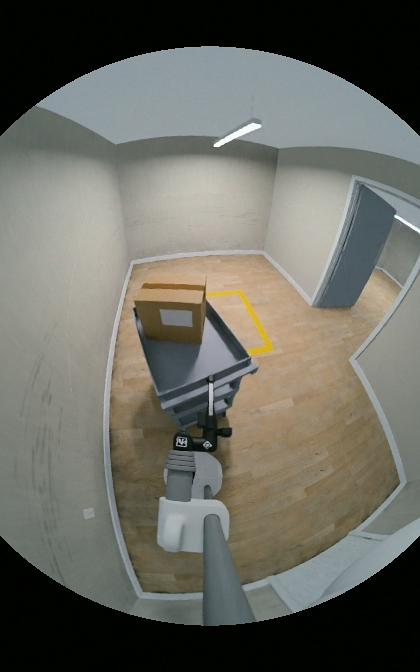

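Emit:
{"fn": "move", "kwargs": {"blocking": false, "r1": {"base":{"strafe_m":0.35},"pace":"slow","contact_limits":{"strafe_m":0.9}}, "cameras": []}}

Emit:
{"fn": "wait", "kwargs": {"seconds": 6, "cameras": ["r1_head_camera","r1_head_right_camera"]}}

Scene clock: 932.10 s.
move: r1 moving
r1.base_odometry: x=+1.873 y=+2.493 heading=-2.054
r1.turned_by_wheels: +0.000
r1.turned_by_imu: +0.000
r1.base_tilt: forward=-1.6 right=+1.3
r1.lidar_m: 0.27 0.28 0.76 0.65 0.67 0.78 1.22 1.20 1.42 2.09 2.10 0.47
r1.base_status: strafe_m moving
r1.joint_positions: lift_m=+0.690 arm_m=+0.000 wrist_yaw_rad=+0.001 wrist_pitch_rad=+0.008 wrist_roll_rad=+1.569 gripper_m=-0.029
r1.joint_status: not commanded
r1.measured_speeds: translate_m=+0.000 strafe_m=+0.057 rotate_rad=-0.001 lift_m=+0.000 arm_m=+0.000 wrist_yaw_rad=+0.000 wrist_pitch_rad=+0.000 wrist_roll_rad=+0.000
r1.motor_effort: lift_m=+25(25) arm_m=+4(4) wheel_0=-7(10) wheel_1=+7(7) wheel_2=+0(1)
r1.servo_current: wrist_yaw_rad=46(72) wrist_pitch_rad=46(59) wrist_roll_rad=46(65) gripper_m=59(59)
r1.contact_limits: strafe_m 0.9
r1.hand_pose: x=+0.4594 y=-0.0871 z=+0.8654 quat_wxyz=(+0.708, +0.706, +0.003, -0.002) (m; r1's base frame)
r1.wrist_depth_mm: - - - 279 - 1661 1160 / - - - - 334 343 343 / - - - - 296 1756 1308 / - - - 262 264 1808 - / - - - 243 248 - - / - 452 445 184 228 - - / - 442 181 128 211 - -
r2.base_odometry: x=-2.392 y=-1.846 heading=-1.269
r2.turned_by_wheels: +0.000
r2.turned_by_imu: +0.000
r2.base_tilt: forward=-0.6 right=+0.1
r2.lidar_m: 0.40 4.72 5.05 2.05 1.49 1.44 1.10 0.79 0.77 0.60 0.45 0.42
r2.base_status: not commanded
r2.joint_positions: lift_m=+0.830 arm_m=+0.000 wrist_yaw_rad=+0.029 wrist_pitch_rad=+0.002 wrist_roll_rad=+0.000 gripper_m=-0.029
r2.joint_status: not commanded
r2.measured_speeds: all 0
r2.motor_effort: lift_m=+21(21) arm_m=-7(8) wheel_0=+11(11) wheel_1=-3(3) wheel_2=+20(20)
r2.servo_current: wrist_yaw_rad=202(208) wrist_pitch_rad=39(46) wrist_roll_rad=46(52) gripper_m=98(98)
r2.contact_limits: translate_m 0.9
r2.hand_pose: x=+0.4619 y=-0.0789 z=+1.0075 quat_wxyz=(+1.000, +0.000, +0.001, +0.015) (m; r2's base frame)
r2.wrist_depth_mm: - - - 174 208 179 - / - - - 165 209 180 - / - - - 172 216 184 164 / - - - 172 213 179 166 / - - - 172 213 183 169 / - - 183 167 201 184 167 / - - - - 207 177 -
pictures: none
No camera images: "cameras" was empty.

Scene clock: 936.27 s.
earlier move: r1 done
r1.base_odometry: x=+2.170 y=+2.337 heading=-2.055
r1.turned_by_wheels: +0.000
r1.turned_by_imu: +0.001
r1.base_tilt: forward=-1.6 right=+1.3
r1.lidar_m: 0.37 0.40 0.40 0.34 0.34 0.44 0.79 1.29 1.49 2.42 2.43 0.43
r1.base_status: done
r1.joint_positions: lift_m=+0.690 arm_m=+0.000 wrist_yaw_rad=-0.004 wrist_pitch_rad=+0.008 wrist_roll_rad=+1.569 gripper_m=-0.029
r1.joint_status: not commanded
r1.measured_speeds: all 0
r1.motor_effort: lift_m=+25(25) arm_m=+2(4) wheel_0=-5(12) wheel_1=+1(8) wheel_2=+0(4)
r1.servo_current: wrist_yaw_rad=59(72) wrist_pitch_rad=46(59) wrist_roll_rad=46(72) gripper_m=46(59)
r1.contact_limits: strafe_m 0.9
r1.hand_pose: x=+0.4590 y=-0.0885 z=+0.8654 quat_wxyz=(+0.708, +0.706, +0.002, -0.004) (m; r1's base frame)
r1.wrist_depth_mm: - - - 254 255 1499 1229 / - - - 251 249 1708 1205 / - - - 243 244 1708 - / - 564 492 238 239 - - / - 480 473 175 235 - - / - - 496 185 183 - - / - - 181 157 226 - -
r2.base_odometry: x=-2.392 y=-1.846 heading=-1.269
r2.turned_by_wheels: +0.000
r2.turned_by_imu: +0.001
r2.base_tilt: forward=-0.6 right=+0.0
r2.lidar_m: 0.40 4.75 5.02 2.05 1.49 1.44 1.09 0.81 0.75 0.62 0.43 0.41
r2.base_status: not commanded
r2.joint_positions: lift_m=+0.830 arm_m=+0.000 wrist_yaw_rad=+0.029 wrist_pitch_rad=+0.002 wrist_roll_rad=+0.000 gripper_m=-0.029
r2.joint_status: not commanded
r2.measured_speeds: all 0
r2.on_its_own: wrist_yaw_rad is at rest, and its servo_current (195 mA) is outside its rest range (0 to 104 mA)
r2.motor_effort: lift_m=+21(21) arm_m=-7(8) wheel_0=+11(12) wheel_1=-3(4) wheel_2=+19(20)
r2.servo_current: wrist_yaw_rad=195(215) wrist_pitch_rad=39(46) wrist_roll_rad=59(65) gripper_m=98(104)
r2.contact_limits: translate_m 0.9
r2.hand_pose: x=+0.4619 y=-0.0789 z=+1.0075 quat_wxyz=(+1.000, +0.000, +0.001, +0.015) (m; r2's base frame)
r2.wrist_depth_mm: - - - 175 208 179 - / - - - 165 209 180 - / - - - 172 215 185 164 / - - - 172 213 179 165 / - - - 172 214 183 169 / - - 183 167 201 184 167 / - - - - 206 177 -
wait: 4.17 of 6 s (r1 has come to rest)
pictures: r1_head_camera, r1_head_right_camera
Images, in order (width x height): r1_head_camera 420x560, r1_head_right_camera 420x672.

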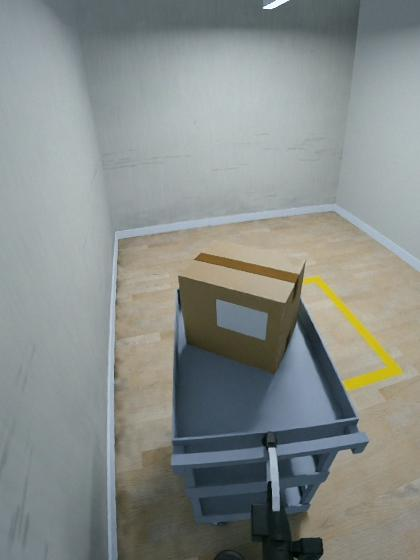

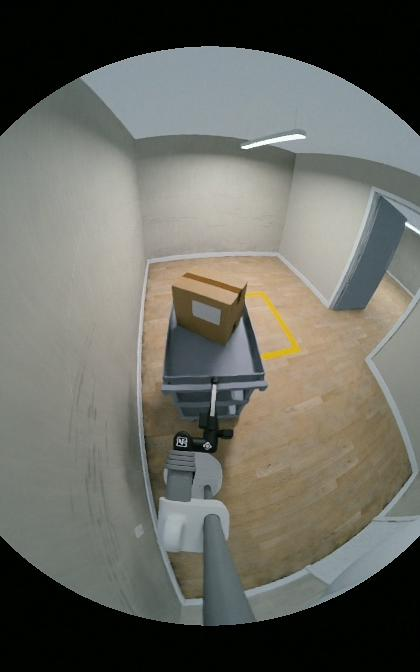

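Emit:
{"fn": "move", "kwargs": {"blocking": false, "r1": {"base":{"strafe_m":-0.367,"translate_m":0.06},"pace":"slow","contact_limits":{"strafe_m":0.9}}, "cameras": []}}

Emit:
{"fn": "wait", "kwargs": {"seconds": 7, "cameras": []}}

Emit:
{"fn": "move", "kwargs": {"blocking": false, "r1": {"base":{"strafe_m":-0.345,"translate_m":-0.473},"pace":"slow","contact_limits":{"translate_m":0.9}}, "cameras": []}}

Emit:
{"fn": "wait", "kwargs": {"seconds": 9, "cameras": ["r1_head_camera","r1_head_right_camera"]}}

Scene clock: 974.63 s.
move: r1 moving
r1.base_odometry: x=+2.158 y=+2.341 heading=-2.055
r1.turned_by_wheels: +0.000
r1.turned_by_imu: +0.000
r1.base_tilt: forward=-1.6 right=+1.2
r1.lidar_m: 0.34 0.40 0.43 0.37 0.36 0.42 0.80 1.28 1.50 2.42 2.42 0.43
r1.base_status: translate_m moving; strafe_m moving
r1.joint_positions: lift_m=+0.690 arm_m=+0.000 wrist_yaw_rad=-0.003 wrist_pitch_rad=+0.008 wrist_roll_rad=+1.569 gripper_m=-0.029
r1.joint_status: not commanded
r1.measured_speeds: translate_m=+0.009 strafe_m=-0.050 rotate_rad=+0.000 lift_m=+0.000 arm_m=+0.000 wrist_yaw_rad=+0.000 wrist_pitch_rad=+0.000 wrist_roll_rad=+0.000
r1.motor_effort: lift_m=+25(25) arm_m=-1(1) wheel_0=+6(8) wheel_1=-3(7) wheel_2=-3(4)
r1.servo_current: wrist_yaw_rad=39(59) wrist_pitch_rad=46(65) wrist_roll_rad=39(65) gripper_m=52(65)
r1.contact_limits: strafe_m 0.9
r1.hand_pose: x=+0.4590 y=-0.0882 z=+0.8654 quat_wxyz=(+0.708, +0.706, +0.002, -0.004) (m; r1's base frame)
r1.wrist_depth_mm: - - - 254 254 1499 1182 / - - - 249 248 1708 1281 / - - - 243 244 842 - / - 564 496 237 239 - - / - 480 477 176 236 - - / - - 496 183 231 - - / - - 182 138 226 - -
r2.base_odometry: x=-2.392 y=-1.846 heading=-1.269
r2.turned_by_wheels: +0.000
r2.turned_by_imu: +0.000
r2.base_tilt: forward=-0.7 right=+0.0
r2.lidar_m: 0.38 4.73 5.05 2.08 1.49 1.44 1.10 0.79 0.76 0.59 0.46 0.42
r2.base_status: not commanded
r2.joint_positions: lift_m=+0.830 arm_m=+0.000 wrist_yaw_rad=+0.029 wrist_pitch_rad=+0.002 wrist_roll_rad=+0.000 gripper_m=-0.029
r2.joint_status: not commanded
r2.measured_speeds: all 0
r2.motor_effort: lift_m=+21(21) arm_m=-7(8) wheel_0=+11(11) wheel_1=-3(4) wheel_2=+19(20)
r2.servo_current: wrist_yaw_rad=202(208) wrist_pitch_rad=46(46) wrist_roll_rad=59(59) gripper_m=91(98)
r2.contact_limits: translate_m 0.9
r2.hand_pose: x=+0.4619 y=-0.0789 z=+1.0075 quat_wxyz=(+1.000, +0.000, +0.001, +0.015) (m; r2's base frame)
r2.wrist_depth_mm: - - - 174 208 179 - / - - - 165 209 180 - / - - - 172 216 185 164 / - - - 172 212 179 165 / - - - 172 214 183 168 / - - 183 167 201 185 166 / - - - - 207 178 -
pictures: none
No camera images: "cameras" was empty.

Scene clock: 979.07 s.
earlier move: r1 done
r1.base_odometry: x=+1.818 y=+2.454 heading=-2.055
r1.turned_by_wheels: +0.000
r1.turned_by_imu: +0.000
r1.base_tilt: forward=-1.6 right=+1.3
r1.lidar_m: 0.29 0.26 0.82 0.71 0.71 0.87 1.25 1.27 1.47 2.05 2.03 0.45
r1.base_status: done
r1.joint_positions: lift_m=+0.690 arm_m=+0.000 wrist_yaw_rad=+0.003 wrist_pitch_rad=+0.008 wrist_roll_rad=+1.569 gripper_m=-0.029
r1.joint_status: not commanded
r1.measured_speeds: all 0
r1.motor_effort: lift_m=+25(25) arm_m=-4(4) wheel_0=+5(12) wheel_1=-3(8) wheel_2=+0(5)
r1.servo_current: wrist_yaw_rad=52(72) wrist_pitch_rad=52(65) wrist_roll_rad=52(72) gripper_m=52(65)
r1.contact_limits: strafe_m 0.9
r1.hand_pose: x=+0.4596 y=-0.0865 z=+0.8654 quat_wxyz=(+0.708, +0.706, +0.004, -0.002) (m; r1's base frame)
r1.wrist_depth_mm: - - - - - 1756 1160 / - - - 324 355 1430 1138 / - - - - 359 1576 1255 / - - - - 286 1708 - / - - - 253 253 1863 - / - - 530 185 229 - - / - 433 177 127 206 - -
r2.base_odometry: x=-2.392 y=-1.846 heading=-1.269
r2.turned_by_wheels: +0.000
r2.turned_by_imu: +0.001
r2.base_tilt: forward=-0.7 right=+0.0
r2.lidar_m: 0.36 4.73 5.03 2.04 1.48 1.43 1.10 0.80 0.77 0.61 0.44 0.42
r2.base_status: not commanded
r2.joint_positions: lift_m=+0.830 arm_m=+0.000 wrist_yaw_rad=+0.029 wrist_pitch_rad=+0.002 wrist_roll_rad=+0.000 gripper_m=-0.029
r2.joint_status: not commanded
r2.measured_speeds: all 0
r2.on_its_own: wrist_yaw_rad is at rest, and its servo_current (208 mA) is outside its rest range (0 to 104 mA)
r2.motor_effort: lift_m=+21(21) arm_m=-7(8) wheel_0=+11(11) wheel_1=-3(4) wheel_2=+19(20)
r2.servo_current: wrist_yaw_rad=208(208) wrist_pitch_rad=46(46) wrist_roll_rad=59(65) gripper_m=91(104)
r2.contact_limits: translate_m 0.9
r2.hand_pose: x=+0.4619 y=-0.0789 z=+1.0075 quat_wxyz=(+1.000, +0.000, +0.001, +0.015) (m; r2's base frame)
r2.wrist_depth_mm: - - - 174 208 179 - / - - - 165 209 180 - / - - - 172 215 185 163 / - - - 172 213 179 165 / - - - 172 214 184 169 / - - 182 167 201 184 167 / - - - - 206 178 -
wait: 4.43 of 7 s (r1 has come to rest)
pictures: none
No camera images: "cameras" was empty.

Scene clock: 979.57 s.
move: r1 moving
r1.base_odometry: x=+1.816 y=+2.467 heading=-2.054
r1.turned_by_wheels: +0.001
r1.turned_by_imu: +0.001
r1.base_tilt: forward=-1.6 right=+1.3
r1.lidar_m: 0.30 0.28 0.85 0.73 0.74 0.86 1.23 1.26 1.45 2.06 2.02 0.46
r1.base_status: translate_m moving; strafe_m moving
r1.joint_positions: lift_m=+0.690 arm_m=+0.000 wrist_yaw_rad=+0.003 wrist_pitch_rad=+0.008 wrist_roll_rad=+1.569 gripper_m=-0.029
r1.joint_status: not commanded
r1.measured_speeds: translate_m=-0.044 strafe_m=-0.031 rotate_rad=-0.003 lift_m=+0.000 arm_m=+0.000 wrist_yaw_rad=+0.000 wrist_pitch_rad=+0.000 wrist_roll_rad=+0.000
r1.motor_effort: lift_m=+25(25) arm_m=-4(4) wheel_0=+6(9) wheel_1=-4(8) wheel_2=+9(11)
r1.servo_current: wrist_yaw_rad=46(59) wrist_pitch_rad=52(65) wrist_roll_rad=39(65) gripper_m=46(59)
r1.contact_limits: translate_m 0.9
r1.hand_pose: x=+0.4596 y=-0.0865 z=+0.8654 quat_wxyz=(+0.708, +0.706, +0.004, -0.002) (m; r1's base frame)
r1.wrist_depth_mm: - - - - - 1661 1138 / - - - 325 353 1499 1138 / - - - - 359 1618 1229 / - - - - 286 1756 - / - - - 253 254 1808 - / - - 521 186 228 - - / - 436 177 127 206 - -
r2.base_odometry: x=-2.392 y=-1.846 heading=-1.269
r2.turned_by_wheels: +0.000
r2.turned_by_imu: +0.000
r2.base_tilt: forward=-0.6 right=+0.0
r2.lidar_m: 0.40 4.72 5.02 2.08 1.51 1.43 1.11 0.79 0.75 0.60 0.45 0.41
r2.base_status: not commanded
r2.joint_positions: lift_m=+0.830 arm_m=+0.000 wrist_yaw_rad=+0.029 wrist_pitch_rad=+0.002 wrist_roll_rad=+0.000 gripper_m=-0.029
r2.joint_status: not commanded
r2.measured_speeds: all 0
r2.motor_effort: lift_m=+21(21) arm_m=-7(7) wheel_0=+11(12) wheel_1=-4(4) wheel_2=+19(20)
r2.servo_current: wrist_yaw_rad=195(202) wrist_pitch_rad=46(46) wrist_roll_rad=46(46) gripper_m=98(104)
r2.contact_limits: translate_m 0.9
r2.hand_pose: x=+0.4619 y=-0.0789 z=+1.0075 quat_wxyz=(+1.000, +0.000, +0.001, +0.015) (m; r2's base frame)
r2.wrist_depth_mm: - - - 175 208 179 - / - - - 165 208 180 - / - - - 172 216 185 164 / - - - 172 213 179 165 / - - - 172 213 183 169 / - - 183 167 201 184 167 / - - - - 206 178 -
pictures: none
No camera images: "cameras" was empty.

Scene clock: 986.13 s.
earlier move: r1 done
r1.base_odometry: x=+1.732 y=+3.033 heading=-2.054
r1.turned_by_wheels: +0.000
r1.turned_by_imu: -0.002
r1.base_tilt: forward=-1.6 right=+1.3
r1.lidar_m: 0.25 0.29 1.09 0.94 0.92 0.85 0.72 0.71 0.84 1.53 1.84 0.49
r1.base_status: done
r1.joint_positions: lift_m=+0.690 arm_m=+0.000 wrist_yaw_rad=+0.003 wrist_pitch_rad=+0.008 wrist_roll_rad=+1.569 gripper_m=-0.029
r1.joint_status: not commanded
r1.measured_speeds: all 0
r1.motor_effort: lift_m=+25(25) arm_m=-3(4) wheel_0=+5(9) wheel_1=-2(8) wheel_2=+2(11)
r1.servo_current: wrist_yaw_rad=39(72) wrist_pitch_rad=52(65) wrist_roll_rad=39(72) gripper_m=65(65)
r1.contact_limits: translate_m 0.9
r1.hand_pose: x=+0.4596 y=-0.0865 z=+0.8654 quat_wxyz=(+0.708, +0.706, +0.004, -0.002) (m; r1's base frame)
r1.wrist_depth_mm: - - - - - 1708 1255 / - - - 349 - 1708 1229 / - - - - 370 384 382 / - - - - 315 1708 1281 / - - - 254 254 1756 - / - - - 185 227 1708 - / - 473 178 - 201 - -
r2.base_odometry: x=-2.392 y=-1.846 heading=-1.269
r2.turned_by_wheels: +0.000
r2.turned_by_imu: +0.001
r2.base_tilt: forward=-0.6 right=+0.1
r2.lidar_m: 0.39 4.71 5.04 2.04 1.51 1.43 1.12 0.80 0.75 0.61 0.45 0.42
r2.base_status: not commanded
r2.joint_positions: lift_m=+0.830 arm_m=+0.000 wrist_yaw_rad=+0.029 wrist_pitch_rad=+0.002 wrist_roll_rad=+0.000 gripper_m=-0.029
r2.joint_status: not commanded
r2.measured_speeds: all 0
r2.on_its_own: wrist_yaw_rad is at rest, and its servo_current (195 mA) is outside its rest range (0 to 104 mA)
r2.motor_effort: lift_m=+21(21) arm_m=-7(8) wheel_0=+11(12) wheel_1=-3(4) wheel_2=+19(20)
r2.servo_current: wrist_yaw_rad=195(208) wrist_pitch_rad=39(46) wrist_roll_rad=46(65) gripper_m=98(104)
r2.contact_limits: translate_m 0.9
r2.hand_pose: x=+0.4619 y=-0.0789 z=+1.0075 quat_wxyz=(+1.000, +0.000, +0.001, +0.015) (m; r2's base frame)
r2.wrist_depth_mm: - - - 174 208 179 - / - - - 165 209 181 - / - - - 172 216 185 164 / - - - 172 212 180 165 / - - - 172 213 183 169 / - - 183 167 202 183 167 / - - - - 206 177 -
wait: 6.57 of 9 s (r1 has come to rest)
pictures: r1_head_camera, r1_head_right_camera
Images, in order (width x height): r1_head_camera 420x560, r1_head_right_camera 420x672.

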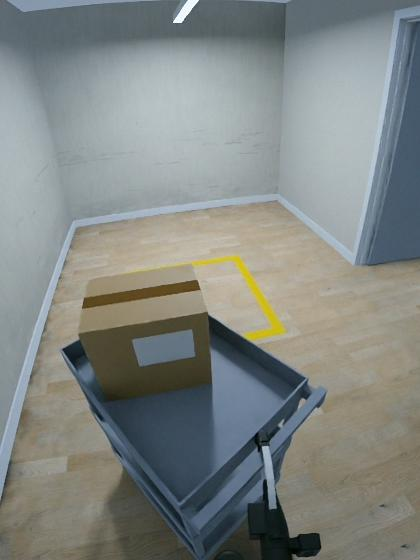

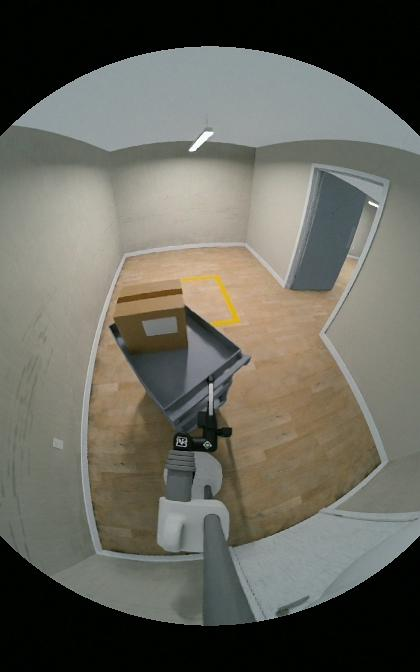

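Emit:
{"fn": "move", "kwargs": {"blocking": false, "r1": {"base":{"strafe_m":0.385,"translate_m":-0.11},"pace":"slow","contact_limits":{"strafe_m":0.9}}, "cameras": []}}

Emit:
{"fn": "wait", "kwargs": {"seconds": 7, "cameras": ["r1_head_camera"]}}

Scene clock: 997.60 s.
move: r1 moving
r1.base_odometry: x=+1.745 y=+3.030 heading=-2.054
r1.turned_by_wheels: +0.000
r1.turned_by_imu: +0.000
r1.base_tilt: forward=-1.6 right=+1.3
r1.lidar_m: 0.25 0.27 1.09 0.91 0.92 0.84 0.72 0.69 0.85 1.54 1.84 0.46
r1.base_status: translate_m moving; strafe_m moving
r1.joint_positions: lift_m=+0.690 arm_m=+0.000 wrist_yaw_rad=+0.003 wrist_pitch_rad=+0.008 wrist_roll_rad=+1.569 gripper_m=-0.029
r1.joint_status: not commanded
r1.measured_speeds: translate_m=-0.014 strafe_m=+0.049 rotate_rad=+0.001 lift_m=+0.000 arm_m=+0.000 wrist_yaw_rad=+0.000 wrist_pitch_rad=+0.000 wrist_roll_rad=+0.000
r1.motor_effort: lift_m=+25(25) arm_m=-3(4) wheel_0=-11(11) wheel_1=+7(7) wheel_2=+3(4)
r1.servo_current: wrist_yaw_rad=33(65) wrist_pitch_rad=46(59) wrist_roll_rad=59(65) gripper_m=52(59)
r1.contact_limits: strafe_m 0.9
r1.hand_pose: x=+0.4595 y=-0.0866 z=+0.8654 quat_wxyz=(+0.708, +0.706, +0.004, -0.002) (m; r1's base frame)
r1.wrist_depth_mm: - - - - - 1756 1229 / - - - 347 - 1661 1205 / - - - - 370 379 384 / - - - - 317 1756 1281 / - - - 254 255 1756 - / - - - 186 227 1808 - / - 418 178 - 200 - -
r2.base_odometry: x=-2.392 y=-1.846 heading=-1.269
r2.turned_by_wheels: +0.000
r2.turned_by_imu: +0.000
r2.base_tilt: forward=-0.7 right=+0.0
r2.lidar_m: 0.39 4.73 5.03 2.05 1.47 1.44 1.12 0.81 0.75 0.62 0.44 0.42
r2.base_status: not commanded
r2.joint_positions: lift_m=+0.830 arm_m=+0.000 wrist_yaw_rad=+0.029 wrist_pitch_rad=+0.002 wrist_roll_rad=+0.000 gripper_m=-0.029
r2.joint_status: not commanded
r2.measured_speeds: all 0
r2.motor_effort: lift_m=+21(21) arm_m=-7(8) wheel_0=+11(11) wheel_1=-3(4) wheel_2=+19(20)
r2.servo_current: wrist_yaw_rad=189(202) wrist_pitch_rad=39(46) wrist_roll_rad=39(59) gripper_m=98(104)
r2.contact_limits: translate_m 0.9
r2.hand_pose: x=+0.4619 y=-0.0789 z=+1.0075 quat_wxyz=(+1.000, +0.000, +0.001, +0.015) (m; r2's base frame)
r2.wrist_depth_mm: - - - 174 207 179 - / - - - 165 210 180 - / - - - 172 216 185 163 / - - - 172 213 180 165 / - - - 173 213 183 169 / - - 182 167 200 184 167 / - - - - 207 177 -
pictures: none
No camera images: "cameras" was empty.

Scene clock: 1002.37 s.
earlier move: r1 done
r1.base_odometry: x=+2.124 y=+2.951 heading=-2.054
r1.turned_by_wheels: +0.000
r1.turned_by_imu: +0.000
r1.base_tilt: forward=-1.6 right=+1.3
r1.lidar_m: 0.36 0.36 0.65 0.54 0.53 0.63 0.70 0.70 0.83 1.44 2.24 0.46
r1.base_status: done
r1.joint_positions: lift_m=+0.690 arm_m=+0.000 wrist_yaw_rad=-0.003 wrist_pitch_rad=+0.008 wrist_roll_rad=+1.569 gripper_m=-0.029
r1.joint_status: not commanded
r1.measured_speeds: all 0
r1.motor_effort: lift_m=+25(25) arm_m=-3(4) wheel_0=-6(11) wheel_1=+4(8) wheel_2=+2(4)
r1.servo_current: wrist_yaw_rad=46(72) wrist_pitch_rad=46(59) wrist_roll_rad=46(72) gripper_m=52(65)
r1.contact_limits: strafe_m 0.9
r1.hand_pose: x=+0.4590 y=-0.0884 z=+0.8654 quat_wxyz=(+0.708, +0.706, +0.002, -0.004) (m; r1's base frame)
r1.wrist_depth_mm: - - - - 281 290 300 / - - - 264 264 1708 1205 / - - - 257 256 1863 - / - - 603 245 248 - - / - 466 466 180 239 - - / - 488 477 186 183 - - / - - 181 135 222 - -
r2.base_odometry: x=-2.392 y=-1.846 heading=-1.269
r2.turned_by_wheels: +0.000
r2.turned_by_imu: +0.001
r2.base_tilt: forward=-0.6 right=+0.0
r2.lidar_m: 0.41 4.72 5.03 2.09 1.48 1.41 1.11 0.79 0.76 0.61 0.45 0.41
r2.base_status: not commanded
r2.joint_positions: lift_m=+0.830 arm_m=+0.000 wrist_yaw_rad=+0.029 wrist_pitch_rad=+0.002 wrist_roll_rad=+0.000 gripper_m=-0.029
r2.joint_status: not commanded
r2.measured_speeds: all 0
r2.on_its_own: wrist_yaw_rad is at rest, and its servo_current (189 mA) is outside its rest range (0 to 104 mA)
r2.motor_effort: lift_m=+21(21) arm_m=-7(8) wheel_0=+11(12) wheel_1=-4(4) wheel_2=+19(20)
r2.servo_current: wrist_yaw_rad=189(215) wrist_pitch_rad=46(46) wrist_roll_rad=59(59) gripper_m=98(104)
r2.contact_limits: translate_m 0.9
r2.hand_pose: x=+0.4619 y=-0.0789 z=+1.0075 quat_wxyz=(+1.000, +0.000, +0.001, +0.015) (m; r2's base frame)
r2.wrist_depth_mm: - - - 174 208 178 - / - - - 165 210 180 - / - - - 172 214 185 164 / - - - 172 213 179 165 / - - - 172 213 183 169 / - - 183 167 201 184 167 / - - - - 207 177 -
wait: 4.77 of 7 s (r1 has come to rest)
pictures: r1_head_camera
Images, in order (width x height): r1_head_camera 420x560.

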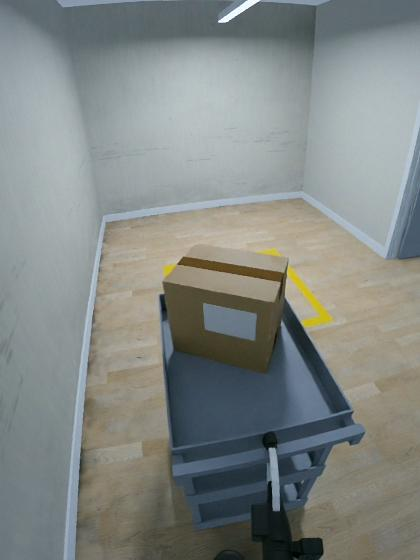

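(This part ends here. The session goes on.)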